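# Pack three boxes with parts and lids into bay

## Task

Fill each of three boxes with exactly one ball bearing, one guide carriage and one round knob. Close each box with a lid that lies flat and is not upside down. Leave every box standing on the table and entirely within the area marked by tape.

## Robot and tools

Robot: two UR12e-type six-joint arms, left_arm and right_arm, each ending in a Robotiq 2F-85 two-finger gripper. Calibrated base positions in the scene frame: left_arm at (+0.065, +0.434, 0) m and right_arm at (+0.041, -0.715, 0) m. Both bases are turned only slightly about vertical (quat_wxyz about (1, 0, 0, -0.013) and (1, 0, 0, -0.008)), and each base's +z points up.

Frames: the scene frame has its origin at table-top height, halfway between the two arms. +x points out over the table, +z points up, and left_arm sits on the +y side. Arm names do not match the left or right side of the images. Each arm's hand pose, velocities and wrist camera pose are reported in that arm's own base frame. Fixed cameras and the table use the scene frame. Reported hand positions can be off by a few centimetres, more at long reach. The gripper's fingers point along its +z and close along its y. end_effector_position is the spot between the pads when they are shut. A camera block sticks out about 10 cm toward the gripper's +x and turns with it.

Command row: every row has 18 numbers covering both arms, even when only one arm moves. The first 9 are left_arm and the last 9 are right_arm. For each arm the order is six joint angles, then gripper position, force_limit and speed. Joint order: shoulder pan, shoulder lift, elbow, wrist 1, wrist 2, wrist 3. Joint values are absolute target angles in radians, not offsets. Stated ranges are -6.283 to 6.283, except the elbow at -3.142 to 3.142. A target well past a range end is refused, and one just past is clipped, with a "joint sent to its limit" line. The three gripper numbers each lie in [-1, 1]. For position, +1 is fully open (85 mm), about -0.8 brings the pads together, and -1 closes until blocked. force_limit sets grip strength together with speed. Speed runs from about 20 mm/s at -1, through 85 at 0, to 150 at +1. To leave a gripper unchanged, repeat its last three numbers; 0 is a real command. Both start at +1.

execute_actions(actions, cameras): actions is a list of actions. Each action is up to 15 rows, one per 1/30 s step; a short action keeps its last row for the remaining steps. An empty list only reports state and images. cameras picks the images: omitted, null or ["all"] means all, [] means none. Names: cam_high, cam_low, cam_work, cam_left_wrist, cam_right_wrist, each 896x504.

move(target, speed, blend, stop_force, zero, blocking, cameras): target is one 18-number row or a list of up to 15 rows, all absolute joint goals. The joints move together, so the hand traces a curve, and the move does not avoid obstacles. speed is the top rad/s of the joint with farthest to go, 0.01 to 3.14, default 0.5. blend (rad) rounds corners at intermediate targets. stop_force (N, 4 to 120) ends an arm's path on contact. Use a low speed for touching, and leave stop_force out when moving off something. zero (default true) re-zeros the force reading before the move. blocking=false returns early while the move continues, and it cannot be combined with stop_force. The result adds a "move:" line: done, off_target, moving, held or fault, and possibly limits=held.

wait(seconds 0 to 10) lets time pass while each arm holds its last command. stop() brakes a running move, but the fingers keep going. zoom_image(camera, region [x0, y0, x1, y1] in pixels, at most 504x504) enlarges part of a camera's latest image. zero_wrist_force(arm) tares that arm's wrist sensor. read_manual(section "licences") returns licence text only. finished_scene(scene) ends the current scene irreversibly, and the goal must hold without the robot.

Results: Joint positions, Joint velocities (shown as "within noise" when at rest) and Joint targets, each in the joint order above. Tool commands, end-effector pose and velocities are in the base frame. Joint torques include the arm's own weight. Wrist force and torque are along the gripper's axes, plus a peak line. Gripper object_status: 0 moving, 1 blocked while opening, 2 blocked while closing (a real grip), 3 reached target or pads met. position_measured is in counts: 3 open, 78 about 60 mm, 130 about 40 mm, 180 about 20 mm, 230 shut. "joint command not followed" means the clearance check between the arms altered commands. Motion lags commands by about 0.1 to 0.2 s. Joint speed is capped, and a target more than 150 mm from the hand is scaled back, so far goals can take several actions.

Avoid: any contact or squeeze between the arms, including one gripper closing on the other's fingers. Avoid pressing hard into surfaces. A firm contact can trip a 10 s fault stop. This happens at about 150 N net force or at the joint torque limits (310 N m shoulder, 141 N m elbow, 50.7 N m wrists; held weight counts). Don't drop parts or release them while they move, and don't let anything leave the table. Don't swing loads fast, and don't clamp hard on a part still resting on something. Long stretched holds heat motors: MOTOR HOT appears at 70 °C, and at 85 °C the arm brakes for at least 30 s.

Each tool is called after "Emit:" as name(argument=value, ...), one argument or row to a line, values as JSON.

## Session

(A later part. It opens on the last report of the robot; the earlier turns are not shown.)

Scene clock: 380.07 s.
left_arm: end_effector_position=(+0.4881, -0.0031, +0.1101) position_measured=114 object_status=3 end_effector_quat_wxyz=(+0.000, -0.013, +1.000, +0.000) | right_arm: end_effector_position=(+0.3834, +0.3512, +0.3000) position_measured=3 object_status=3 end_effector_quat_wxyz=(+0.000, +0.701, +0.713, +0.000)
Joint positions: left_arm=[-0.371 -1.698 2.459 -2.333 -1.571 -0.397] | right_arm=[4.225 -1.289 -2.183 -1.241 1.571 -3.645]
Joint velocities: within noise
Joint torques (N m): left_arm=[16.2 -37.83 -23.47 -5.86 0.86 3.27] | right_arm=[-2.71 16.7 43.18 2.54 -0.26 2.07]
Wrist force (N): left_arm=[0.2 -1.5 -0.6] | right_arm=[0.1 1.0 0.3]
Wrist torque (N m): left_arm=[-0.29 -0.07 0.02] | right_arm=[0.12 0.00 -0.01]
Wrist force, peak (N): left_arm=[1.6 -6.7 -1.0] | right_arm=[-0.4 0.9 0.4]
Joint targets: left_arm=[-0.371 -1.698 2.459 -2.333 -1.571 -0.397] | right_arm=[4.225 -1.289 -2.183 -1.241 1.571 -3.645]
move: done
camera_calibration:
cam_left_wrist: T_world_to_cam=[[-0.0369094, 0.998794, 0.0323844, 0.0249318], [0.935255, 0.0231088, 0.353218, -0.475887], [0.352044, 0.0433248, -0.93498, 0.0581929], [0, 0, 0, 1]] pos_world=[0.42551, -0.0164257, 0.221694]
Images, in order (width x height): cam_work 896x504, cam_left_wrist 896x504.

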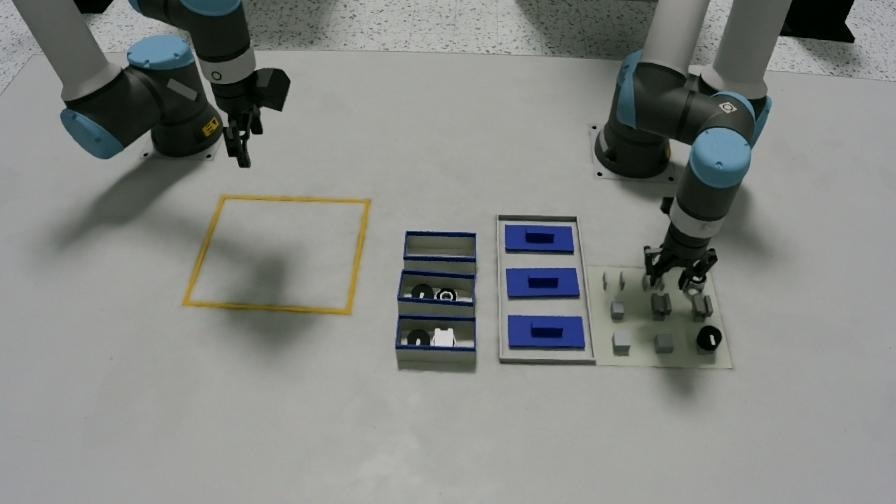

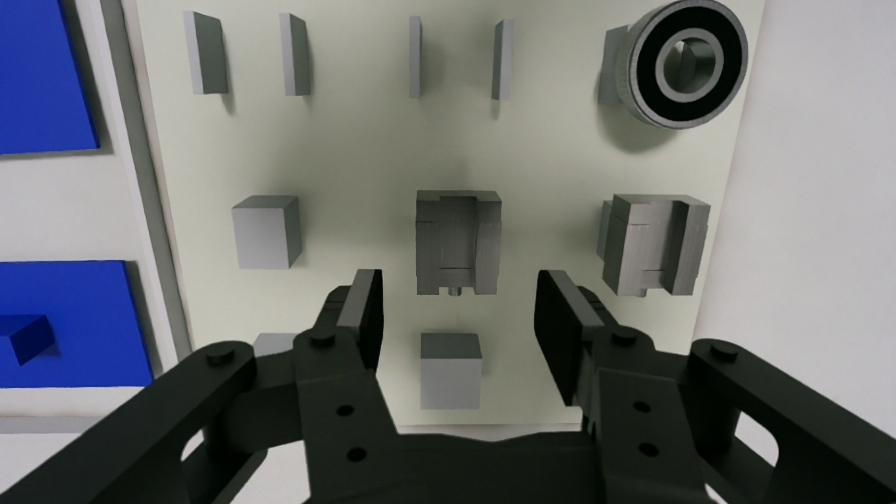

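Emit:
move(
  target=[
    [-0.3655,-1.5615,2.5159,-2.5252,-1.5708,-0.3915,0.12,-0.6,-1,4.2246,-1.2886,-2.183,-1.2408,1.571,-3.6454,1,0,0],
    [-0.3655,-1.5615,2.5159,-2.5252,-1.5708,-0.3915,-1,-0.6,-1,4.2246,-1.2886,-2.183,-1.2408,1.571,-3.6454,1,0,0],
    [-0.3655,-1.7636,2.4181,-2.2253,-1.5708,-0.3915,-1,-0.6,-1,4.2246,-1.2886,-2.183,-1.2408,1.571,-3.6454,1,0,0],
    [-0.9933,-1.4727,2.1464,-2.2445,-1.5708,-0.9533,-1,-0.6,-1,4.2246,-1.2886,-2.183,-1.2408,1.571,-3.6454,1,0,0],
    [-0.9933,-1.3325,2.2170,-2.4553,-1.5708,-0.9533,-1,-0.6,-1,4.2246,-1.2886,-2.183,-1.2408,1.571,-3.6454,1,0,0],
  ],
  speed=[0.5,0.4,0.5,0.9,0.3],
  cameras=["cam_left_wrist"],
)

Emit:
move(
  target=[-0.9933,-1.3067,2.2254,-2.4895,-1.5708,-0.9533,-1,-0.6,-1,4.2246,-1.2886,-2.183,-1.2408,1.571,-3.6454,1,0,0],
  speed=0.02,
  stop_force=5,
  cameras=["cam_left_wrist"],
)

Scene clock: 391.83 s.
left_arm: end_effector_position=(+0.4880, -0.4300, +0.0501) position_measured=146 object_status=2 end_effector_quat_wxyz=(+0.000, +0.020, +1.000, +0.000) | right_arm: end_effector_position=(+0.3834, +0.3512, +0.3000) position_measured=3 object_status=3 end_effector_quat_wxyz=(+0.000, +0.701, +0.713, +0.000)
Joint positions: left_arm=[-0.993 -1.333 2.217 -2.455 -1.571 -0.953] | right_arm=[4.225 -1.289 -2.183 -1.241 1.571 -3.645]
Joint velocities: within noise
Joint torques (N m): left_arm=[-17.46 -40.99 -20.54 -6.19 1.08 -3.51] | right_arm=[-3.98 15.75 43.11 2.05 -0.52 2.35]
Wrist force (N): left_arm=[0.6 -1.0 0.0] | right_arm=[-0.2 0.4 0.4]
Wrist torque (N m): left_arm=[-0.22 -0.21 0.23] | right_arm=[0.03 0.07 -0.01]
Wrist force, peak (N): left_arm=[3.4 -0.3 -11.8] | right_arm=[0.0 1.1 0.4]
Joint targets: left_arm=[-0.993 -1.333 2.217 -2.455 -1.571 -0.953] | right_arm=[4.225 -1.289 -2.183 -1.241 1.571 -3.645]
move: done
camera_calibration:
cam_left_wrist: T_world_to_cam=[[0.0290073, 0.999054, 0.0324106, 0.421128], [0.934748, -0.0385987, 0.353208, -0.471054], [0.354125, 0.0200502, -0.934983, 0.00958603], [0, 0, 0, 1]] pos_world=[0.424707, -0.439104, 0.161694]
Images, in order (width x height): cam_left_wrist 896x504.

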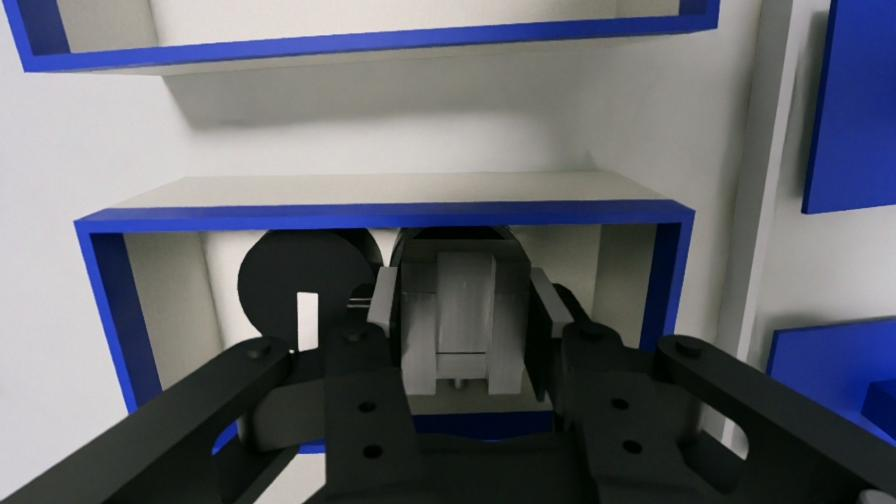

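Scene clock: 394.63 s.
left_arm: end_effector_position=(+0.4880, -0.4300, +0.0370) position_measured=146 object_status=2 end_effector_quat_wxyz=(+0.000, +0.020, +1.000, +0.000) | right_arm: end_effector_position=(+0.3834, +0.3512, +0.3000) position_measured=3 object_status=3 end_effector_quat_wxyz=(+0.000, +0.701, +0.713, +0.000)
Joint positions: left_arm=[-0.993 -1.312 2.224 -2.483 -1.571 -0.953] | right_arm=[4.225 -1.289 -2.183 -1.241 1.571 -3.645]
Joint velocities: within noise
Joint torques (N m): left_arm=[-14.26 -66.14 -40.78 -2.75 1.22 -3.32] | right_arm=[-0.12 14.61 43.95 1.76 -0.39 2.46]
Wrist force (N): left_arm=[1.5 -0.3 -5.0] | right_arm=[0.2 0.9 0.3]
Wrist torque (N m): left_arm=[-0.13 -0.27 0.24] | right_arm=[0.10 -0.01 -0.01]
Wrist force, peak (N): left_arm=[2.1 2.1 -12.5] | right_arm=[-0.4 1.0 0.0]
Joint targets: left_arm=[-0.993 -1.312 2.224 -2.483 -1.571 -0.953] | right_arm=[4.225 -1.289 -2.183 -1.241 1.571 -3.645]
move: contact (left_arm)
camera_calibration:
cam_left_wrist: T_world_to_cam=[[0.0290073, 0.999054, 0.0324106, 0.421653], [0.934748, -0.0385987, 0.353208, -0.466431], [0.354125, 0.0200502, -0.934983, -0.00266025], [0, 0, 0, 1]] pos_world=[0.424707, -0.439204, 0.148594]
Images, in order (width x height): cam_left_wrist 896x504.

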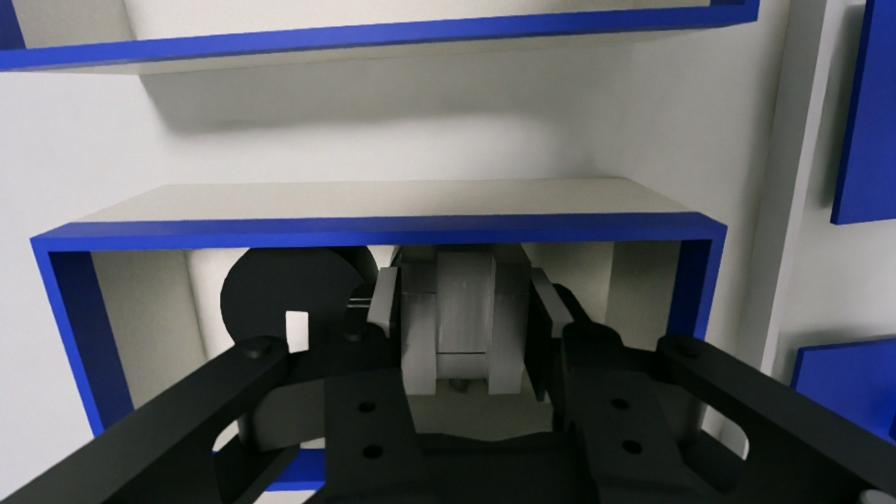

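Emit:
move(
  target=[
    [-0.993,-1.312,2.224,-2.483,-1.5708,-0.953,-0.08,-0.6,-1,4.2246,-1.2886,-2.183,-1.2408,1.571,-3.6454,1,0,0],
    [-0.9933,-1.4475,2.1629,-2.2862,-1.5708,-0.9533,-0.08,-0.6,-1,4.2246,-1.2886,-2.183,-1.2408,1.571,-3.6454,1,0,0],
    [-0.2357,-1.8759,2.5373,-2.2322,-1.5708,-0.2617,0.36,-0.6,0,4.2246,-1.2886,-2.183,-1.2408,1.571,-3.6454,1,0,0],
  ],
  speed=[0.2,0.4,0.9],
  cameras=["cam_left_wrist","cam_work"],
)

Emit:
zoom_image(
  camera="cam_work",
  region=[380, 220, 520, 360],
)

Scene clock: 404.83 s.
left_arm: end_effector_position=(+0.4168, +0.0790, +0.1301) position_measured=84 object_status=0 end_effector_quat_wxyz=(+0.000, -0.013, +1.000, +0.000) | right_arm: end_effector_position=(+0.3834, +0.3512, +0.3000) position_measured=3 object_status=3 end_effector_quat_wxyz=(+0.000, +0.701, +0.713, +0.000)
Joint positions: left_arm=[-0.236 -1.876 2.537 -2.232 -1.571 -0.262] | right_arm=[4.225 -1.289 -2.183 -1.241 1.571 -3.645]
Joint velocities: within noise
Joint torques (N m): left_arm=[16.57 -24.86 -28.82 -2.89 1.43 3.11] | right_arm=[1.26 12.91 44.05 1.97 -0.8 2.28]
Wrist force (N): left_arm=[0.4 -1.2 -1.0] | right_arm=[0.0 0.6 0.4]
Wrist torque (N m): left_arm=[-0.29 -0.15 0.16] | right_arm=[0.05 0.02 0.00]
Wrist force, peak (N): left_arm=[1.0 -7.1 -1.0] | right_arm=[-0.2 1.2 0.3]
Joint targets: left_arm=[-0.236 -1.876 2.537 -2.232 -1.571 -0.262] | right_arm=[4.225 -1.289 -2.183 -1.241 1.571 -3.645]
move: done
camera_calibration:
cam_left_wrist: T_world_to_cam=[[-0.0369452, 0.998789, 0.0324819, -0.0603591], [0.935288, 0.0231119, 0.353133, -0.418156], [0.351954, 0.0434264, -0.935009, 0.0984684], [0, 0, 0, 1]] pos_world=[0.35421, 0.0656743, 0.241694]
Images, in order (width x height): cam_work 896x504, cam_left_wrist 896x504.

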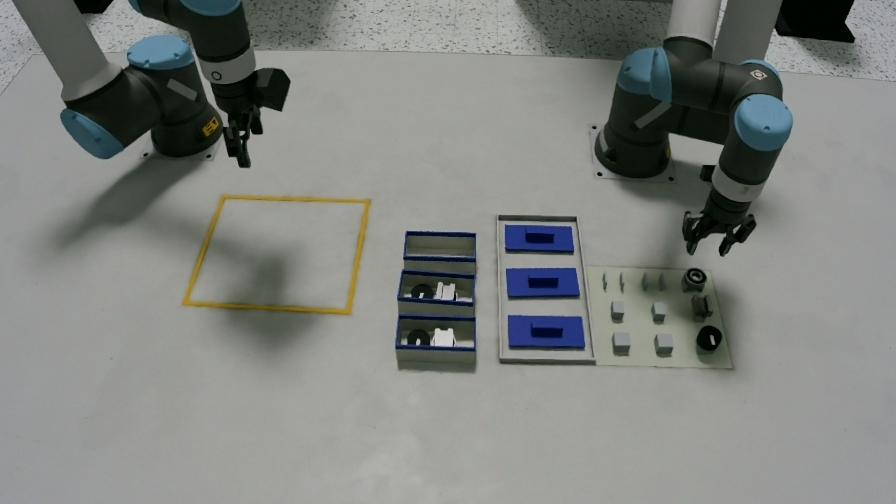

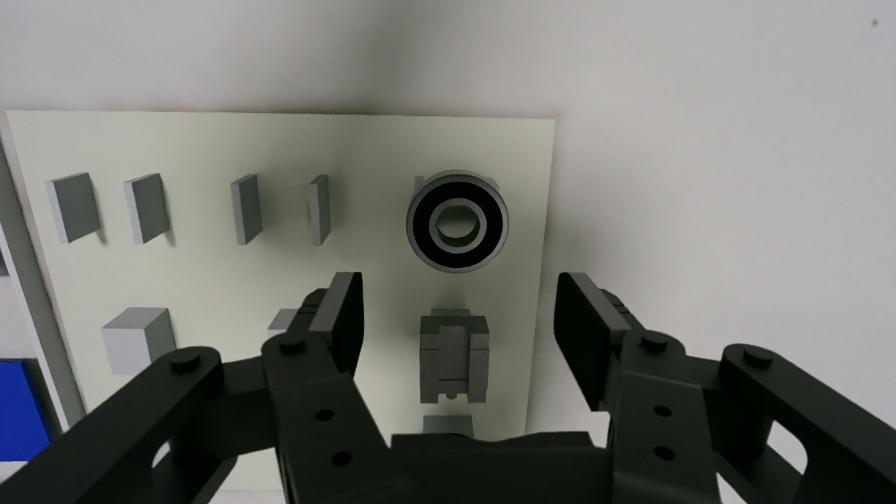

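Scaled by 3.600 from the camera's 896x504 image, which has a finer 1280x720 frame.

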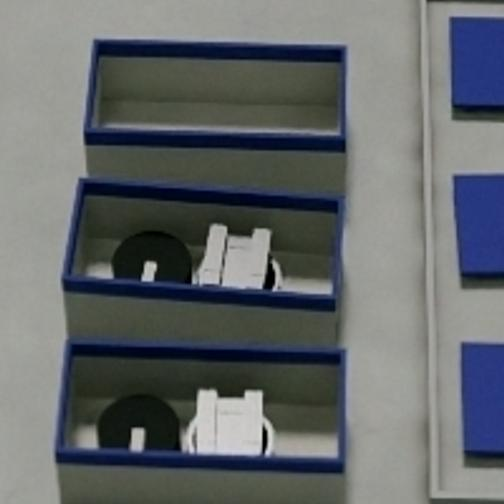

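Emit:
move(
  target=[
    [-0.2307,-1.6913,2.6237,-2.5032,-1.5708,-0.2567,0.36,-0.6,0,4.2246,-1.2886,-2.183,-1.2408,1.571,-3.6454,1,0,0],
    [-0.2307,-1.6913,2.6237,-2.5032,-1.5708,-0.2567,-1,-0.6,-1,4.2246,-1.2886,-2.183,-1.2408,1.571,-3.6454,1,0,0],
    [-0.2307,-1.9092,2.5133,-2.1749,-1.5708,-0.2567,-1,-0.6,-1,4.2246,-1.2886,-2.183,-1.2408,1.571,-3.6454,1,0,0],
    [-1.1571,-1.601,2.2805,-2.2503,-1.5708,-1.1771,-1,-0.6,-1,4.2246,-1.2886,-2.183,-1.2408,1.571,-3.6454,1,0,0],
  ],
  speed=[0.5,0.4,0.5,0.9],
  blend=[0,0,0.05,0],
  cameras=["cam_left_wrist","cam_low"],
)

Scene clock: 416.47 s.
left_arm: end_effector_position=(+0.3790, -0.4298, +0.1500) position_measured=115 object_status=2 end_effector_quat_wxyz=(+0.000, -0.010, +1.000, +0.000) | right_arm: end_effector_position=(+0.3834, +0.3512, +0.3000) position_measured=3 object_status=3 end_effector_quat_wxyz=(+0.000, +0.701, +0.713, +0.000)
Joint positions: left_arm=[-1.157 -1.601 2.281 -2.25 -1.571 -1.177] | right_arm=[4.225 -1.289 -2.183 -1.241 1.571 -3.645]
Joint velocities: within noise
Joint torques (N m): left_arm=[-16.57 -23.86 -51.57 -6 1.51 -3.98] | right_arm=[-1.16 14.67 43.72 2.21 -0.62 2.2]
Wrist force (N): left_arm=[0.5 -1.4 0.4] | right_arm=[0.0 0.9 0.1]
Wrist torque (N m): left_arm=[-0.30 -0.16 0.10] | right_arm=[0.11 0.02 -0.01]
Wrist force, peak (N): left_arm=[1.4 -1.0 -9.9] | right_arm=[-0.6 0.9 0.5]
Joint targets: left_arm=[-1.157 -1.601 2.281 -2.250 -1.571 -1.177] | right_arm=[4.225 -1.289 -2.183 -1.241 1.571 -3.645]
move: done
camera_calibration:
cam_left_wrist: T_world_to_cam=[[-0.0310003, 0.998992, 0.032475, 0.443579], [0.93538, 0.0175443, 0.353208, -0.380491], [0.352282, 0.041326, -0.934981, 0.151454], [0, 0, 0, 1]] pos_world=[0.3163, -0.442715, 0.261594]
Images, in order (width x height): cam_low 896x504, cam_left_wrist 896x504.

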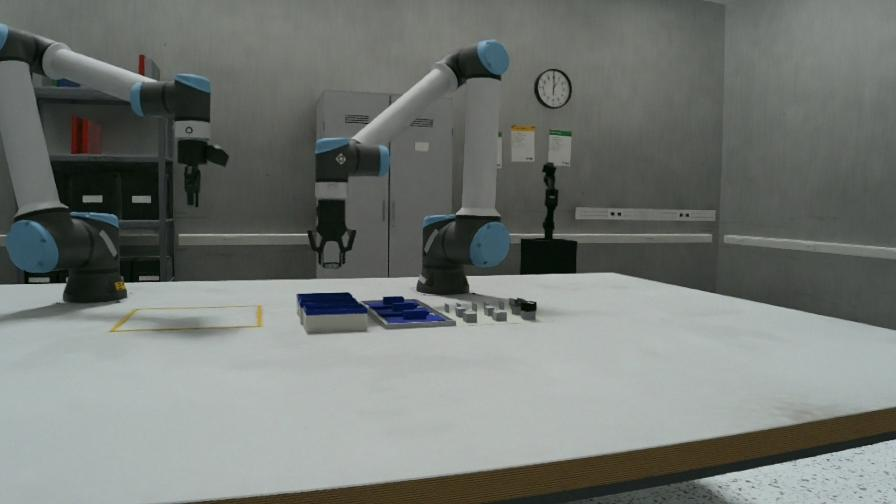

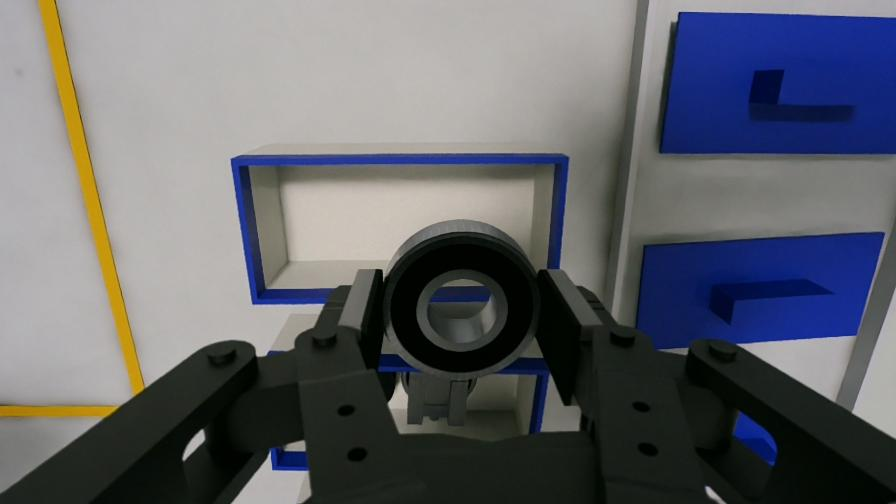

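Emit:
move(
  target=[
    [-1.1569,-1.4905,2.3355,-2.4158,-1.5708,-1.1769,-1,-0.6,-1,4.2246,-1.2886,-2.183,-1.2408,1.571,-3.6454,1,0,0],
    [-1.1569,-1.4002,2.3674,-2.538,-1.5708,-1.1769,-1,-0.6,-1,4.2246,-1.2886,-2.183,-1.2408,1.571,-3.6454,1,0,0],
    [-1.1569,-1.3767,2.3736,-2.5677,-1.5708,-1.1769,-1,-0.6,-1,4.2246,-1.2886,-2.183,-1.2408,1.571,-3.6454,1,0,0],
  ],
  speed=[0.4,0.08,0.025],
  stop_force=7,
  cameras=["cam_left_wrist"],
)

Scene clock: 426.23 s.
left_arm: end_effector_position=(+0.3800, -0.4320, +0.0256) position_measured=115 object_status=2 end_effector_quat_wxyz=(+0.000, -0.010, +1.000, +0.000) | right_arm: end_effector_position=(+0.3834, +0.3512, +0.3000) position_measured=3 object_status=3 end_effector_quat_wxyz=(+0.000, +0.701, +0.713, +0.000)
Joint positions: left_arm=[-1.157 -1.392 2.37 -2.549 -1.571 -1.177] | right_arm=[4.225 -1.289 -2.183 -1.241 1.571 -3.645]
Joint velocities: within noise
Joint torques (N m): left_arm=[15.21 -58.22 -41.68 -2.89 1.56 3.28] | right_arm=[-3.59 13.02 44.81 2.16 -0.55 1.85]
Wrist force (N): left_arm=[0.5 -1.6 0.0] | right_arm=[-0.1 0.5 0.1]
Wrist torque (N m): left_arm=[-0.34 -0.15 0.10] | right_arm=[0.05 0.04 -0.01]
Wrist force, peak (N): left_arm=[1.4 -2.0 -9.5] | right_arm=[0.0 1.0 0.6]
Joint targets: left_arm=[-1.157 -1.392 2.370 -2.549 -1.571 -1.177] | right_arm=[4.225 -1.289 -2.183 -1.241 1.571 -3.645]
move: unfinished (stop_force had ended the path of left_arm; the simulator was too slow to fit another step into this call; the move has ended); path passed 2 of 3 targets; left_arm: the wrist 1 is farthest, 0.019 rad from its target
camera_calibration:
cam_left_wrist: T_world_to_cam=[[-0.0310024, 0.998992, 0.0324779, 0.449848], [0.935413, 0.0175492, 0.35312, -0.337445], [0.352194, 0.0413278, -0.935014, 0.0349144], [0, 0, 0, 1]] pos_world=[0.3173, -0.444915, 0.137194]
Images, in order (width x height): cam_left_wrist 896x504.

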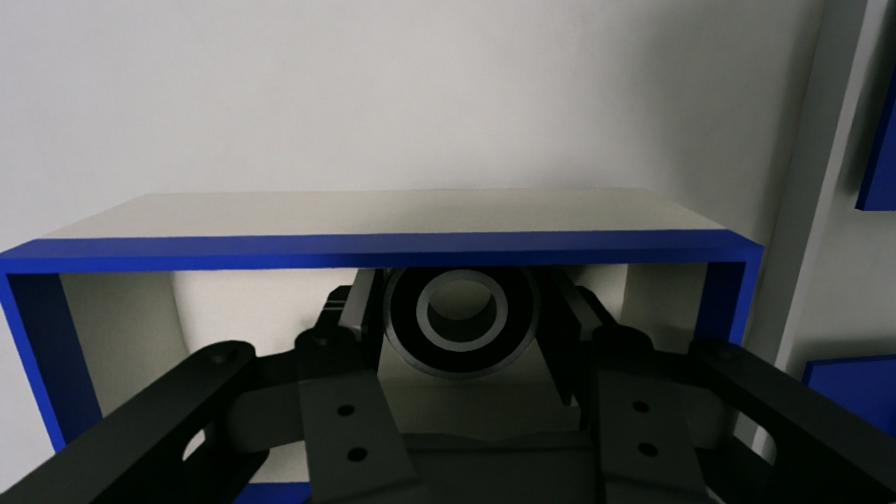

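Emit:
move(
  target=[
    [-1.157,-1.392,2.37,-2.549,-1.5708,-1.177,0.2,-0.6,-1,4.2246,-1.2886,-2.183,-1.2408,1.571,-3.6454,1,0,0],
    [-1.1569,-1.5692,2.2951,-2.2967,-1.5708,-1.1769,0.2,-0.6,-1,4.2246,-1.2886,-2.183,-1.2408,1.571,-3.6454,1,0,0],
    [-0.1698,-1.5638,2.3135,-2.3205,-1.5708,-0.1958,0.36,-0.6,0,4.2246,-1.2886,-2.183,-1.2408,1.571,-3.6454,1,0,0],
  ],
  speed=[0.2,0.4,0.9],
  cameras=["cam_left_wrist","cam_work"],
)

Emit:
zoom_image(
  camera="cam_work",
  region=[380, 220, 520, 360],
)

Scene clock: 440.33 s.
left_arm: end_effector_position=(+0.5641, +0.0800, +0.1200) position_measured=84 object_status=0 end_effector_quat_wxyz=(+0.000, -0.013, +1.000, +0.000) | right_arm: end_effector_position=(+0.3834, +0.3512, +0.3000) position_measured=3 object_status=3 end_effector_quat_wxyz=(+0.000, +0.701, +0.713, +0.000)
Joint positions: left_arm=[-0.17 -1.564 2.314 -2.321 -1.571 -0.196] | right_arm=[4.225 -1.289 -2.183 -1.241 1.571 -3.645]
Joint velocities: within noise
Joint torques (N m): left_arm=[15.48 -25.36 -25.94 -5.29 1.71 3.07] | right_arm=[2.29 14.1 44.68 2.22 -0.37 1.86]
Wrist force (N): left_arm=[-0.3 -1.2 -0.6] | right_arm=[0.0 0.5 -0.2]
Wrist torque (N m): left_arm=[-0.30 -0.02 0.14] | right_arm=[0.04 0.03 -0.01]
Wrist force, peak (N): left_arm=[3.3 -3.9 -1.2] | right_arm=[-0.1 1.0 0.6]
Joint targets: left_arm=[-0.170 -1.564 2.313 -2.320 -1.571 -0.196] | right_arm=[4.225 -1.289 -2.183 -1.241 1.571 -3.645]
move: done
camera_calibration:
cam_left_wrist: T_world_to_cam=[[-0.0369452, 0.998789, 0.0324819, -0.0555878], [0.935288, 0.0231119, 0.353133, -0.55238], [0.351954, 0.0434264, -0.935009, 0.0371385], [0, 0, 0, 1]] pos_world=[0.50151, 0.0666743, 0.231594]
Images, in order (width x height): cam_work 896x504, cam_left_wrist 896x504.

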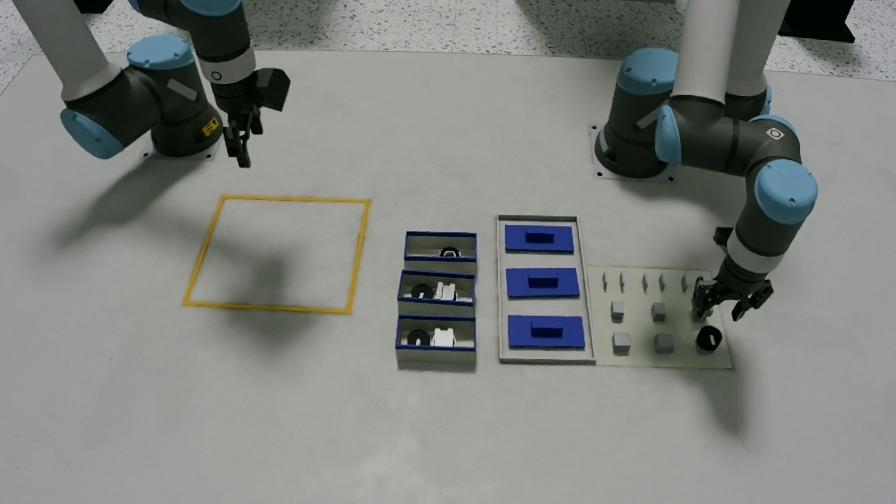

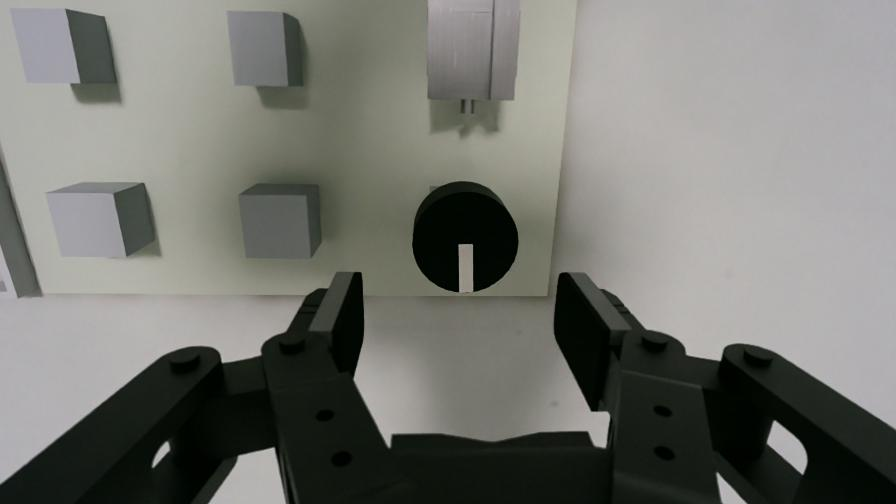

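Scaled by 3.600 from the camera's 896x504 image, which has a finer 1280x720 frame.

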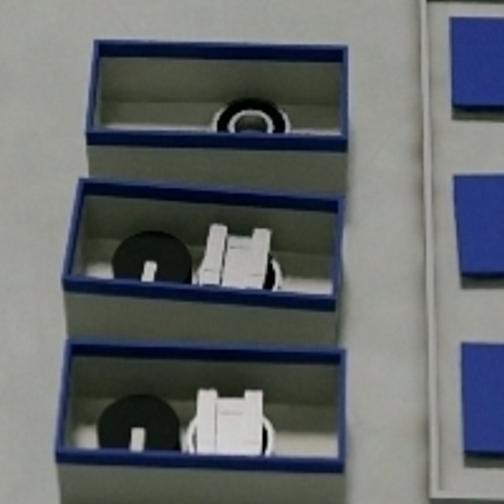

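Emit:
move(
  target=[
    [-0.1638,-1.4515,2.364,-2.4833,-1.5708,-0.1898,0.36,-0.6,0,4.2246,-1.2886,-2.183,-1.2408,1.571,-3.6454,1,0,0],
    [-0.1638,-1.4515,2.364,-2.4833,-1.5708,-0.1898,-1,-0.6,-1,4.2246,-1.2886,-2.183,-1.2408,1.571,-3.6454,1,0,0],
    [-0.1638,-1.6068,2.2862,-2.2502,-1.5708,-0.1898,-1,-0.6,-1,4.2246,-1.2886,-2.183,-1.2408,1.571,-3.6454,1,0,0],
    [-1.1876,-1.534,2.2130,-2.2498,-1.5708,-1.2076,-1,-0.6,-1,4.2246,-1.2886,-2.183,-1.2408,1.571,-3.6454,1,0,0],
    [-1.1876,-1.4336,2.2687,-2.4059,-1.5708,-1.2076,-1,-0.6,-1,4.2246,-1.2886,-2.183,-1.2408,1.571,-3.6454,1,0,0],
  ],
  speed=[0.5,0.4,0.5,0.9,0.4],
  cameras=["cam_left_wrist","cam_low"],
)

Scene clock: 448.33 s.
left_arm: end_effector_position=(+0.3811, -0.4795, +0.0801) position_measured=122 object_status=2 end_effector_quat_wxyz=(+0.000, -0.010, +1.000, +0.000) | right_arm: end_effector_position=(+0.3834, +0.3512, +0.3000) position_measured=3 object_status=3 end_effector_quat_wxyz=(+0.000, +0.701, +0.713, +0.000)
Joint positions: left_arm=[-1.188 -1.434 2.269 -2.406 -1.571 -1.208] | right_arm=[4.225 -1.289 -2.183 -1.241 1.571 -3.645]
Joint velocities: within noise
Joint torques (N m): left_arm=[-16.87 -34.21 -22.17 -6.15 1.17 -3.53] | right_arm=[-1.13 15.23 45.55 2.37 -0.75 1.56]
Wrist force (N): left_arm=[0.1 -0.9 -0.3] | right_arm=[0.2 0.8 0.0]
Wrist torque (N m): left_arm=[-0.26 -0.11 0.12] | right_arm=[0.09 -0.02 0.00]
Wrist force, peak (N): left_arm=[4.9 -0.7 -18.5] | right_arm=[0.1 0.9 0.8]
Joint targets: left_arm=[-1.188 -1.434 2.269 -2.406 -1.571 -1.208] | right_arm=[4.225 -1.289 -2.183 -1.241 1.571 -3.645]
move: done
camera_calibration:
cam_left_wrist: T_world_to_cam=[[-0.0309667, 0.998996, 0.032381, 0.495673], [0.935381, 0.0175461, 0.353207, -0.356891], [0.352284, 0.0412262, -0.934985, 0.0873683], [0, 0, 0, 1]] pos_world=[0.3184, -0.492515, 0.191694]
Images, in order (width x height): cam_low 896x504, cam_left_wrist 896x504.

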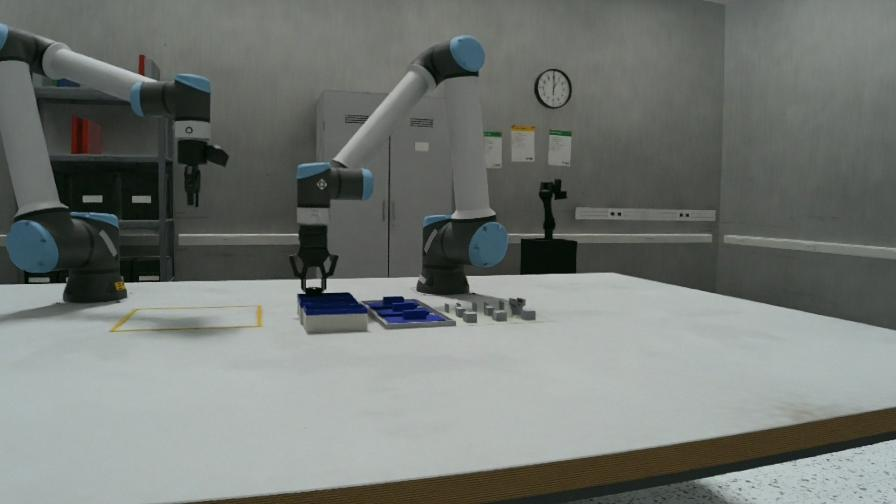

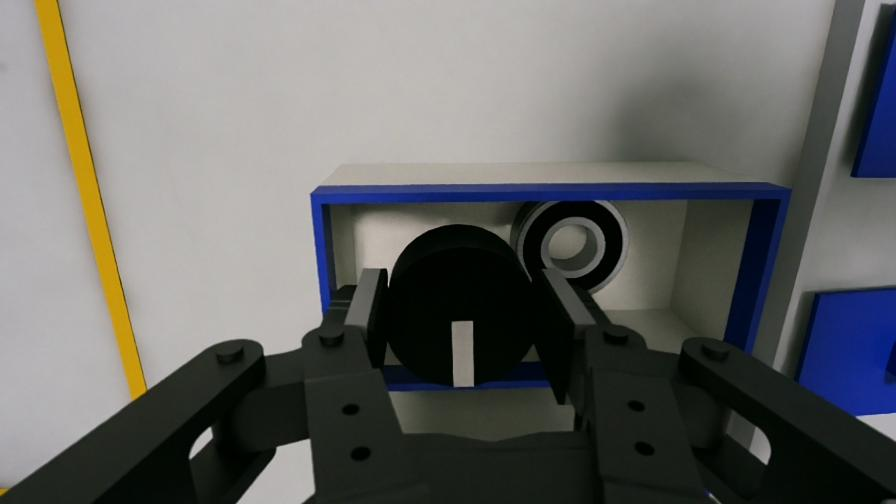

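Emit:
move(
  target=[-1.1900,-1.3602,2.2955,-2.5061,-1.5708,-1.2100,-1,-0.6,-1,4.2246,-1.2886,-2.183,-1.2408,1.571,-3.6454,1,0,0],
  speed=0.06,
  stop_force=8,
  cameras=["cam_left_wrist"],
)

Scene clock: 455.00 s.
left_arm: end_effector_position=(+0.3799, -0.4804, +0.0360) position_measured=122 object_status=2 end_effector_quat_wxyz=(+0.000, -0.010, +1.000, +0.000) | right_arm: end_effector_position=(+0.3834, +0.3512, +0.3000) position_measured=3 object_status=3 end_effector_quat_wxyz=(+0.000, +0.701, +0.713, +0.000)
Joint positions: left_arm=[-1.19 -1.36 2.296 -2.506 -1.571 -1.21] | right_arm=[4.225 -1.289 -2.183 -1.241 1.571 -3.645]
Joint velocities: within noise
Joint torques (N m): left_arm=[-17.79 -34.76 -19.68 -5.74 0.82 -3.54] | right_arm=[-1.16 14.76 45.7 2.49 0.03 2.24]
Wrist force (N): left_arm=[0.9 -1.7 -0.3] | right_arm=[-0.1 0.5 0.0]
Wrist torque (N m): left_arm=[-0.36 -0.21 0.15] | right_arm=[0.04 0.03 -0.01]
Wrist force, peak (N): left_arm=[0.8 -1.8 -0.3] | right_arm=[0.3 0.9 0.7]
Joint targets: left_arm=[-1.190 -1.360 2.296 -2.506 -1.571 -1.210] | right_arm=[4.225 -1.289 -2.183 -1.241 1.571 -3.645]
move: done
camera_calibration:
cam_left_wrist: T_world_to_cam=[[-0.0310003, 0.998992, 0.032475, 0.497861], [0.93538, 0.0175443, 0.353208, -0.340273], [0.352282, 0.041326, -0.934981, 0.0466049], [0, 0, 0, 1]] pos_world=[0.3173, -0.493315, 0.147594]
Images, in order (width x height): cam_left_wrist 896x504.

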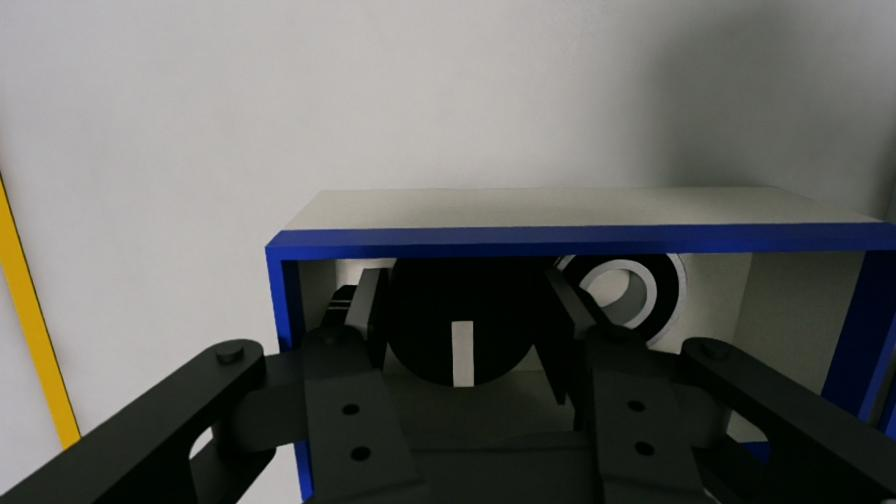

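Emit:
move(
  target=[
    [-1.1900,-1.3602,2.2955,-2.5061,-1.5708,-1.2100,0.12,-0.6,-1,4.2246,-1.2886,-2.183,-1.2408,1.571,-3.6454,1,0,0],
    [-1.1900,-1.5073,2.2305,-2.294,-1.5708,-1.2100,0.12,-0.6,-1,4.2246,-1.2886,-2.183,-1.2408,1.571,-3.6454,1,0,0],
    [-0.1936,-1.6859,2.4496,-2.3345,-1.5708,-0.2196,0.12,-0.6,0,4.2246,-1.2886,-2.183,-1.2408,1.571,-3.6454,1,0,0],
  ],
  speed=[0.2,0.4,0.9],
  cameras=["cam_left_wrist"],
)

Scene clock: 470.23 s.
left_arm: end_effector_position=(+0.4872, +0.0820, +0.1101) position_measured=114 object_status=3 end_effector_quat_wxyz=(+0.000, -0.013, +1.000, +0.000) | right_arm: end_effector_position=(+0.3834, +0.3512, +0.3000) position_measured=3 object_status=3 end_effector_quat_wxyz=(+0.000, +0.701, +0.713, +0.000)
Joint positions: left_arm=[-0.194 -1.686 2.45 -2.335 -1.571 -0.22] | right_arm=[4.225 -1.289 -2.183 -1.241 1.571 -3.645]
Joint velocities: within noise
Joint torques (N m): left_arm=[16.22 -39.08 -25.97 -5.16 0.29 3.09] | right_arm=[0.02 13.21 46.14 2.56 0.04 1.9]
Wrist force (N): left_arm=[0.3 -1.1 -0.7] | right_arm=[0.1 0.5 0.4]
Wrist torque (N m): left_arm=[-0.23 -0.13 0.11] | right_arm=[0.04 0.01 -0.01]
Wrist force, peak (N): left_arm=[2.9 -5.1 -0.9] | right_arm=[0.4 1.0 0.5]
Joint targets: left_arm=[-0.194 -1.686 2.450 -2.334 -1.571 -0.220] | right_arm=[4.225 -1.289 -2.183 -1.241 1.571 -3.645]
move: done
camera_calibration:
cam_left_wrist: T_world_to_cam=[[-0.0369452, 0.998789, 0.0324819, -0.060005], [0.935288, 0.0231119, 0.353133, -0.477005], [0.351954, 0.0434264, -0.935009, 0.0548647], [0, 0, 0, 1]] pos_world=[0.42461, 0.0685743, 0.221694]
Images, in order (width x height): cam_left_wrist 896x504.

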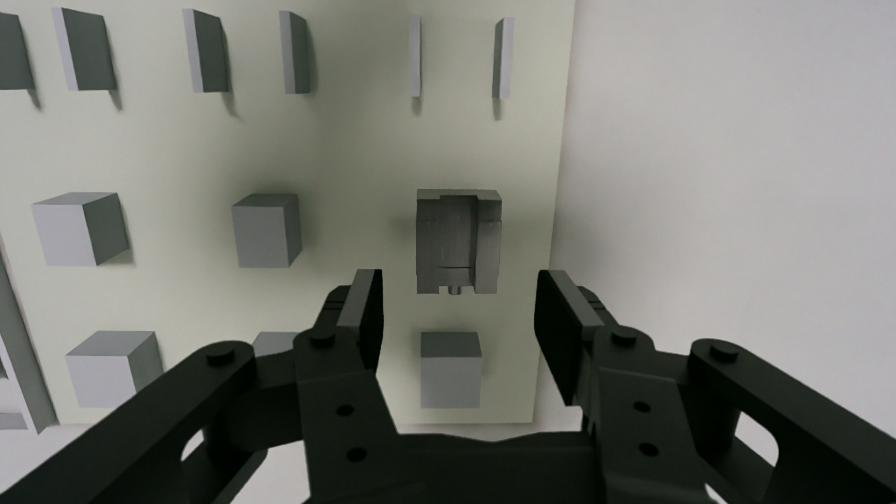

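Same +2.5 mm correction.

Emit:
move(
  target=[
    [-0.1881,-1.5514,2.5052,-2.5246,-1.5708,-0.2141,0.12,-0.6,0,4.2246,-1.2886,-2.183,-1.2408,1.571,-3.6454,1,0,0],
    [-0.1881,-1.5514,2.5052,-2.5246,-1.5708,-0.2141,-1,-0.6,-1,4.2246,-1.2886,-2.183,-1.2408,1.571,-3.6454,1,0,0],
    [-0.1881,-1.7511,2.4089,-2.2286,-1.5708,-0.2141,-1,-0.6,-1,4.2246,-1.2886,-2.183,-1.2408,1.571,-3.6454,1,0,0],
    [-1.1557,-1.5987,2.2784,-2.2505,-1.5708,-1.1757,-1,-0.6,-1,4.2246,-1.2886,-2.183,-1.2408,1.571,-3.6454,1,0,0],
    [-1.1557,-1.4391,2.3574,-2.4891,-1.5708,-1.1757,-1,-0.6,-1,4.2246,-1.2886,-2.183,-1.2408,1.571,-3.6454,1,0,0],
  ],
  speed=[0.5,0.4,0.5,0.9,0.3],
  cameras=["cam_left_wrist"],
)

Emit:
move(
  target=[-1.1557,-1.4092,2.3669,-2.5285,-1.5708,-1.1757,-1,-0.6,-1,4.2246,-1.2886,-2.183,-1.2408,1.571,-3.6454,1,0,0],
  speed=0.025,
  stop_force=5,
  cameras=["cam_left_wrist"],
)

Scene clock: 479.87 s.
left_arm: end_effector_position=(+0.3801, -0.4306, +0.0501) position_measured=146 object_status=2 end_effector_quat_wxyz=(+0.000, -0.010, +1.000, +0.000) | right_arm: end_effector_position=(+0.3834, +0.3512, +0.3000) position_measured=3 object_status=3 end_effector_quat_wxyz=(+0.000, +0.701, +0.713, +0.000)
Joint positions: left_arm=[-1.156 -1.439 2.357 -2.489 -1.571 -1.176] | right_arm=[4.225 -1.289 -2.183 -1.241 1.571 -3.645]
Joint velocities: within noise
Joint torques (N m): left_arm=[-14.42 -29.38 -19.04 -6.24 -0.24 -3.65] | right_arm=[1.04 14.28 46.69 2.96 -0.33 2.22]
Wrist force (N): left_arm=[0.2 -1.3 0.7] | right_arm=[0.3 0.0 0.4]
Wrist torque (N m): left_arm=[-0.26 -0.12 0.11] | right_arm=[-0.05 -0.04 -0.01]
Wrist force, peak (N): left_arm=[3.7 -0.9 -11.2] | right_arm=[0.0 1.1 0.7]
Joint targets: left_arm=[-1.156 -1.439 2.357 -2.489 -1.571 -1.176] | right_arm=[4.225 -1.289 -2.183 -1.241 1.571 -3.645]
move: done
camera_calibration:
cam_left_wrist: T_world_to_cam=[[-0.0309667, 0.998996, 0.032381, 0.447763], [0.935381, 0.0175461, 0.353207, -0.346218], [0.352284, 0.0412262, -0.934985, 0.0576551], [0, 0, 0, 1]] pos_world=[0.3174, -0.443615, 0.161694]
Images, in order (width x height): cam_left_wrist 896x504.

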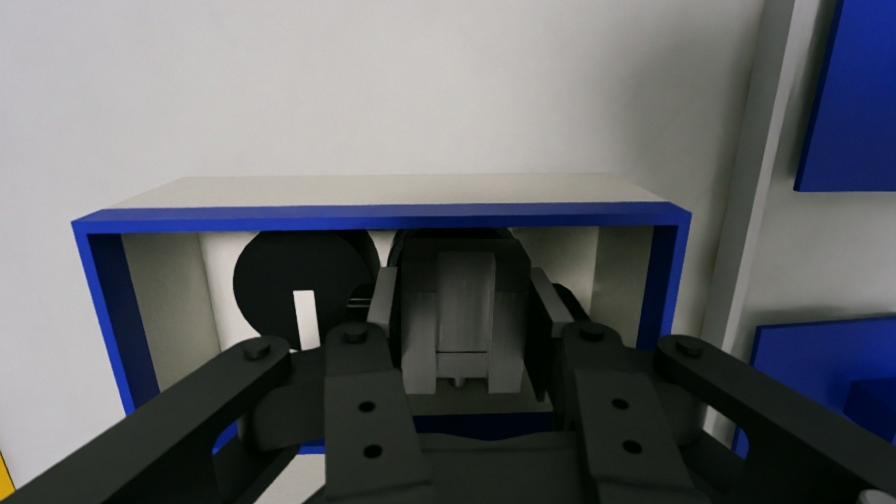

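Scene clock: 482.53 s.
left_arm: end_effector_position=(+0.3801, -0.4306, +0.0367) position_measured=146 object_status=2 end_effector_quat_wxyz=(+0.000, -0.010, +1.000, +0.000) | right_arm: end_effector_position=(+0.3834, +0.3512, +0.3000) position_measured=3 object_status=3 end_effector_quat_wxyz=(+0.000, +0.701, +0.713, +0.000)
Joint positions: left_arm=[-1.156 -1.414 2.365 -2.522 -1.571 -1.176] | right_arm=[4.225 -1.289 -2.183 -1.241 1.571 -3.645]
Joint velocities: within noise
Joint torques (N m): left_arm=[-11.69 -55.09 -40.19 -2.92 -0.35 -3.4] | right_arm=[4.55 14.82 47.17 3.1 -0.54 1.97]
Wrist force (N): left_arm=[0.5 -0.3 -4.2] | right_arm=[-0.2 0.7 0.3]
Wrist torque (N m): left_arm=[-0.12 -0.14 0.10] | right_arm=[0.06 0.05 -0.01]
Wrist force, peak (N): left_arm=[0.8 1.0 -10.0] | right_arm=[0.1 1.2 0.2]
Joint targets: left_arm=[-1.156 -1.414 2.365 -2.522 -1.571 -1.176] | right_arm=[4.225 -1.289 -2.183 -1.241 1.571 -3.645]
move: contact (left_arm)
camera_calibration:
cam_left_wrist: T_world_to_cam=[[-0.0309667, 0.998996, 0.032381, 0.448196], [0.935381, 0.0175461, 0.353207, -0.341485], [0.352284, 0.0412262, -0.934985, 0.0451263], [0, 0, 0, 1]] pos_world=[0.3174, -0.443615, 0.148294]
Images, in order (width x height): cam_left_wrist 896x504.

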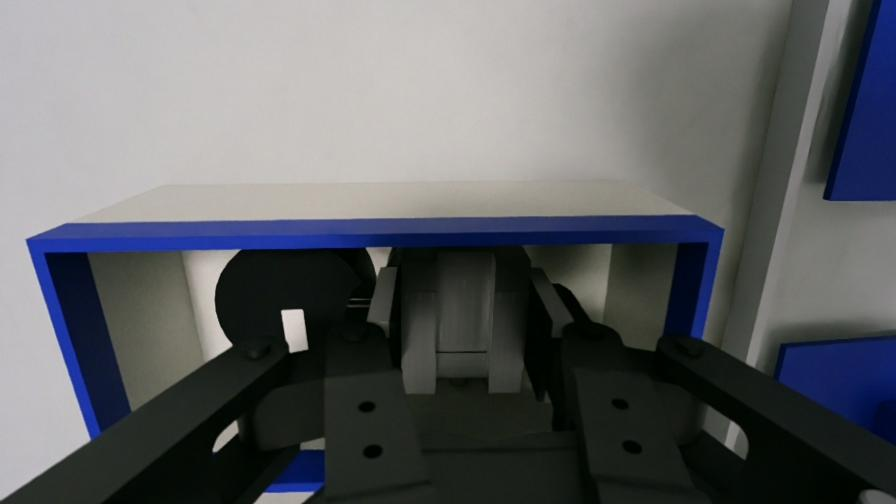

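Emit:
move(
  target=[
    [-1.156,-1.414,2.365,-2.522,-1.5708,-1.176,-0.08,-0.6,-1,4.2246,-1.2886,-2.183,-1.2408,1.571,-3.6454,1,0,0],
    [-1.1557,-1.5708,2.2968,-2.2968,-1.5708,-1.1757,-0.08,-0.6,-1,4.2246,-1.2886,-2.183,-1.2408,1.571,-3.6454,1,0,0],
    [-0.6987,-1.5232,2.2712,-2.3188,-1.5708,-2.2955,0.2,-0.6,0,4.2246,-1.2886,-2.183,-1.2408,1.571,-3.6454,1,0,0],
  ],
  speed=[0.2,0.4,0.9],
  cameras=["cam_left_wrist","cam_work"],
)

Emit:
zoom_image(
  camera="cam_work",
  region=[380, 220, 520, 360],
)

Emit:
zoom_image(
  camera="cam_work",
  region=[490, 200, 660, 370],
)

Scene clock: 494.87 s.
left_arm: end_effector_position=(+0.5469, -0.2320, +0.1200) position_measured=104 object_status=0 end_effector_quat_wxyz=(+0.000, +0.716, -0.698, +0.000) | right_arm: end_effector_position=(+0.3834, +0.3512, +0.3000) position_measured=3 object_status=3 end_effector_quat_wxyz=(+0.000, +0.701, +0.713, +0.000)
Joint positions: left_arm=[-0.699 -1.523 2.271 -2.319 -1.571 -2.296] | right_arm=[4.225 -1.289 -2.183 -1.241 1.571 -3.645]
Joint velocities: within noise
Joint torques (N m): left_arm=[16.82 -27.45 -46.17 -5.64 -0.4 -3.31] | right_arm=[3.53 13.48 46.39 2.61 -0.21 1.94]
Wrist force (N): left_arm=[0.2 -1.5 -0.5] | right_arm=[0.2 0.5 0.5]
Wrist torque (N m): left_arm=[-0.35 -0.06 0.11] | right_arm=[0.03 -0.02 -0.01]
Wrist force, peak (N): left_arm=[0.9 -0.4 -5.0] | right_arm=[-0.2 1.2 0.5]
Joint targets: left_arm=[-0.699 -1.523 2.271 -2.319 -1.571 -2.296] | right_arm=[4.225 -1.289 -2.183 -1.241 1.571 -3.645]
move: done
camera_calibration:
cam_left_wrist: T_world_to_cam=[[-0.998789, -0.0369452, 0.0324819, 0.541141], [-0.0231119, 0.935288, 0.353133, 0.206691], [-0.0434264, 0.351954, -0.935009, 0.344553], [0, 0, 0, 1]] pos_world=[0.560226, -0.29459, 0.231594]
Images, in order (width x height): cam_work 896x504, cam_left_wrist 896x504.

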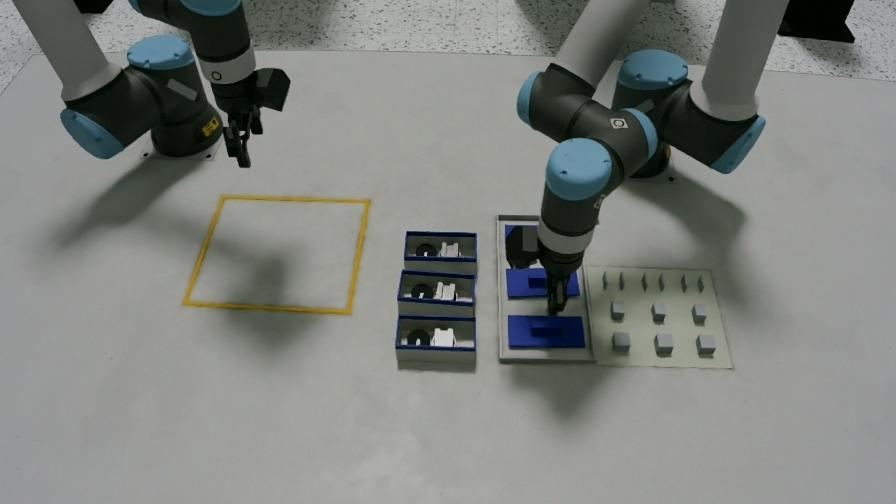

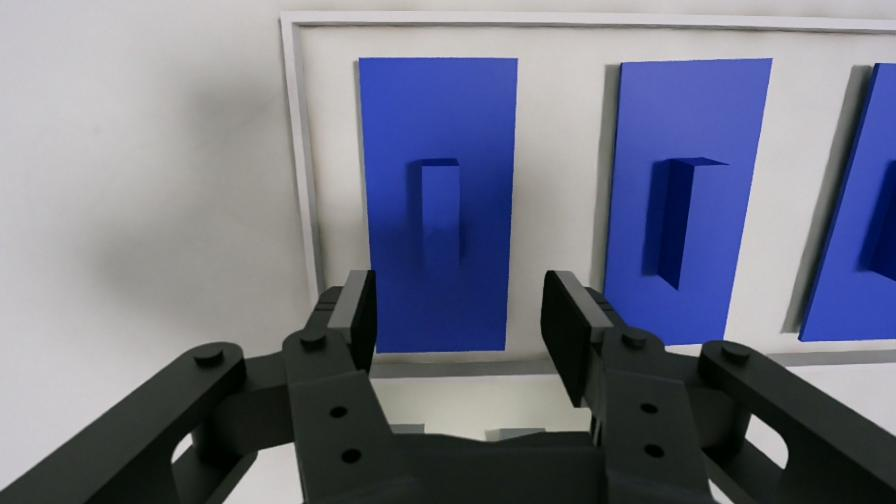

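Scaled by 3.600 from the camera's 896x504 image, which has a finer 1280x720 frame.

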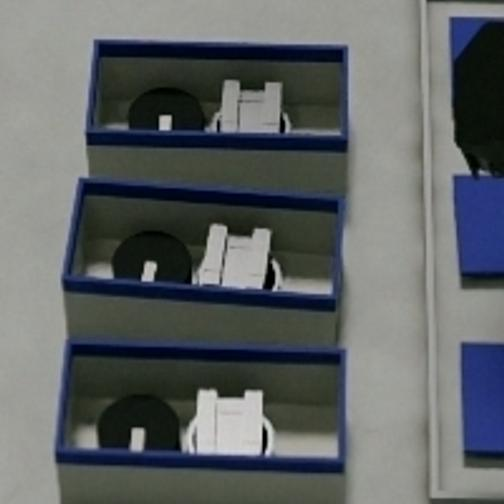

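Scaled by 2.965 from the camera's 896x504 image, which has a finer 1280x720 frame.

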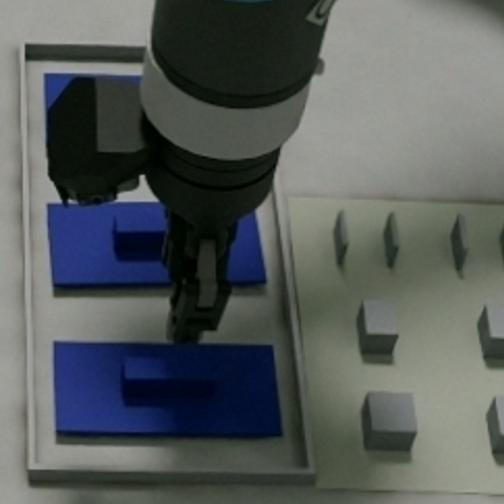

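Emit:
zoom_image(
  camera="cam_left_wrist",
  region=[340, 40, 560, 370],
)

Emit:
zoom_image(
  camera="cam_low",
  region=[355, 285, 465, 335],
)

Scaled by 1.527 from the camera's 896x504 image, which has a finer 1280x720 frame.

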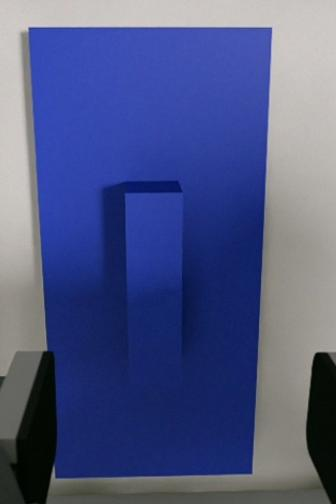

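This scene's latest camera images include none from cam_low. They are from: cam_work, cam_left_wrist. cam_low's image comes with the result of a call that names it in "cameras".


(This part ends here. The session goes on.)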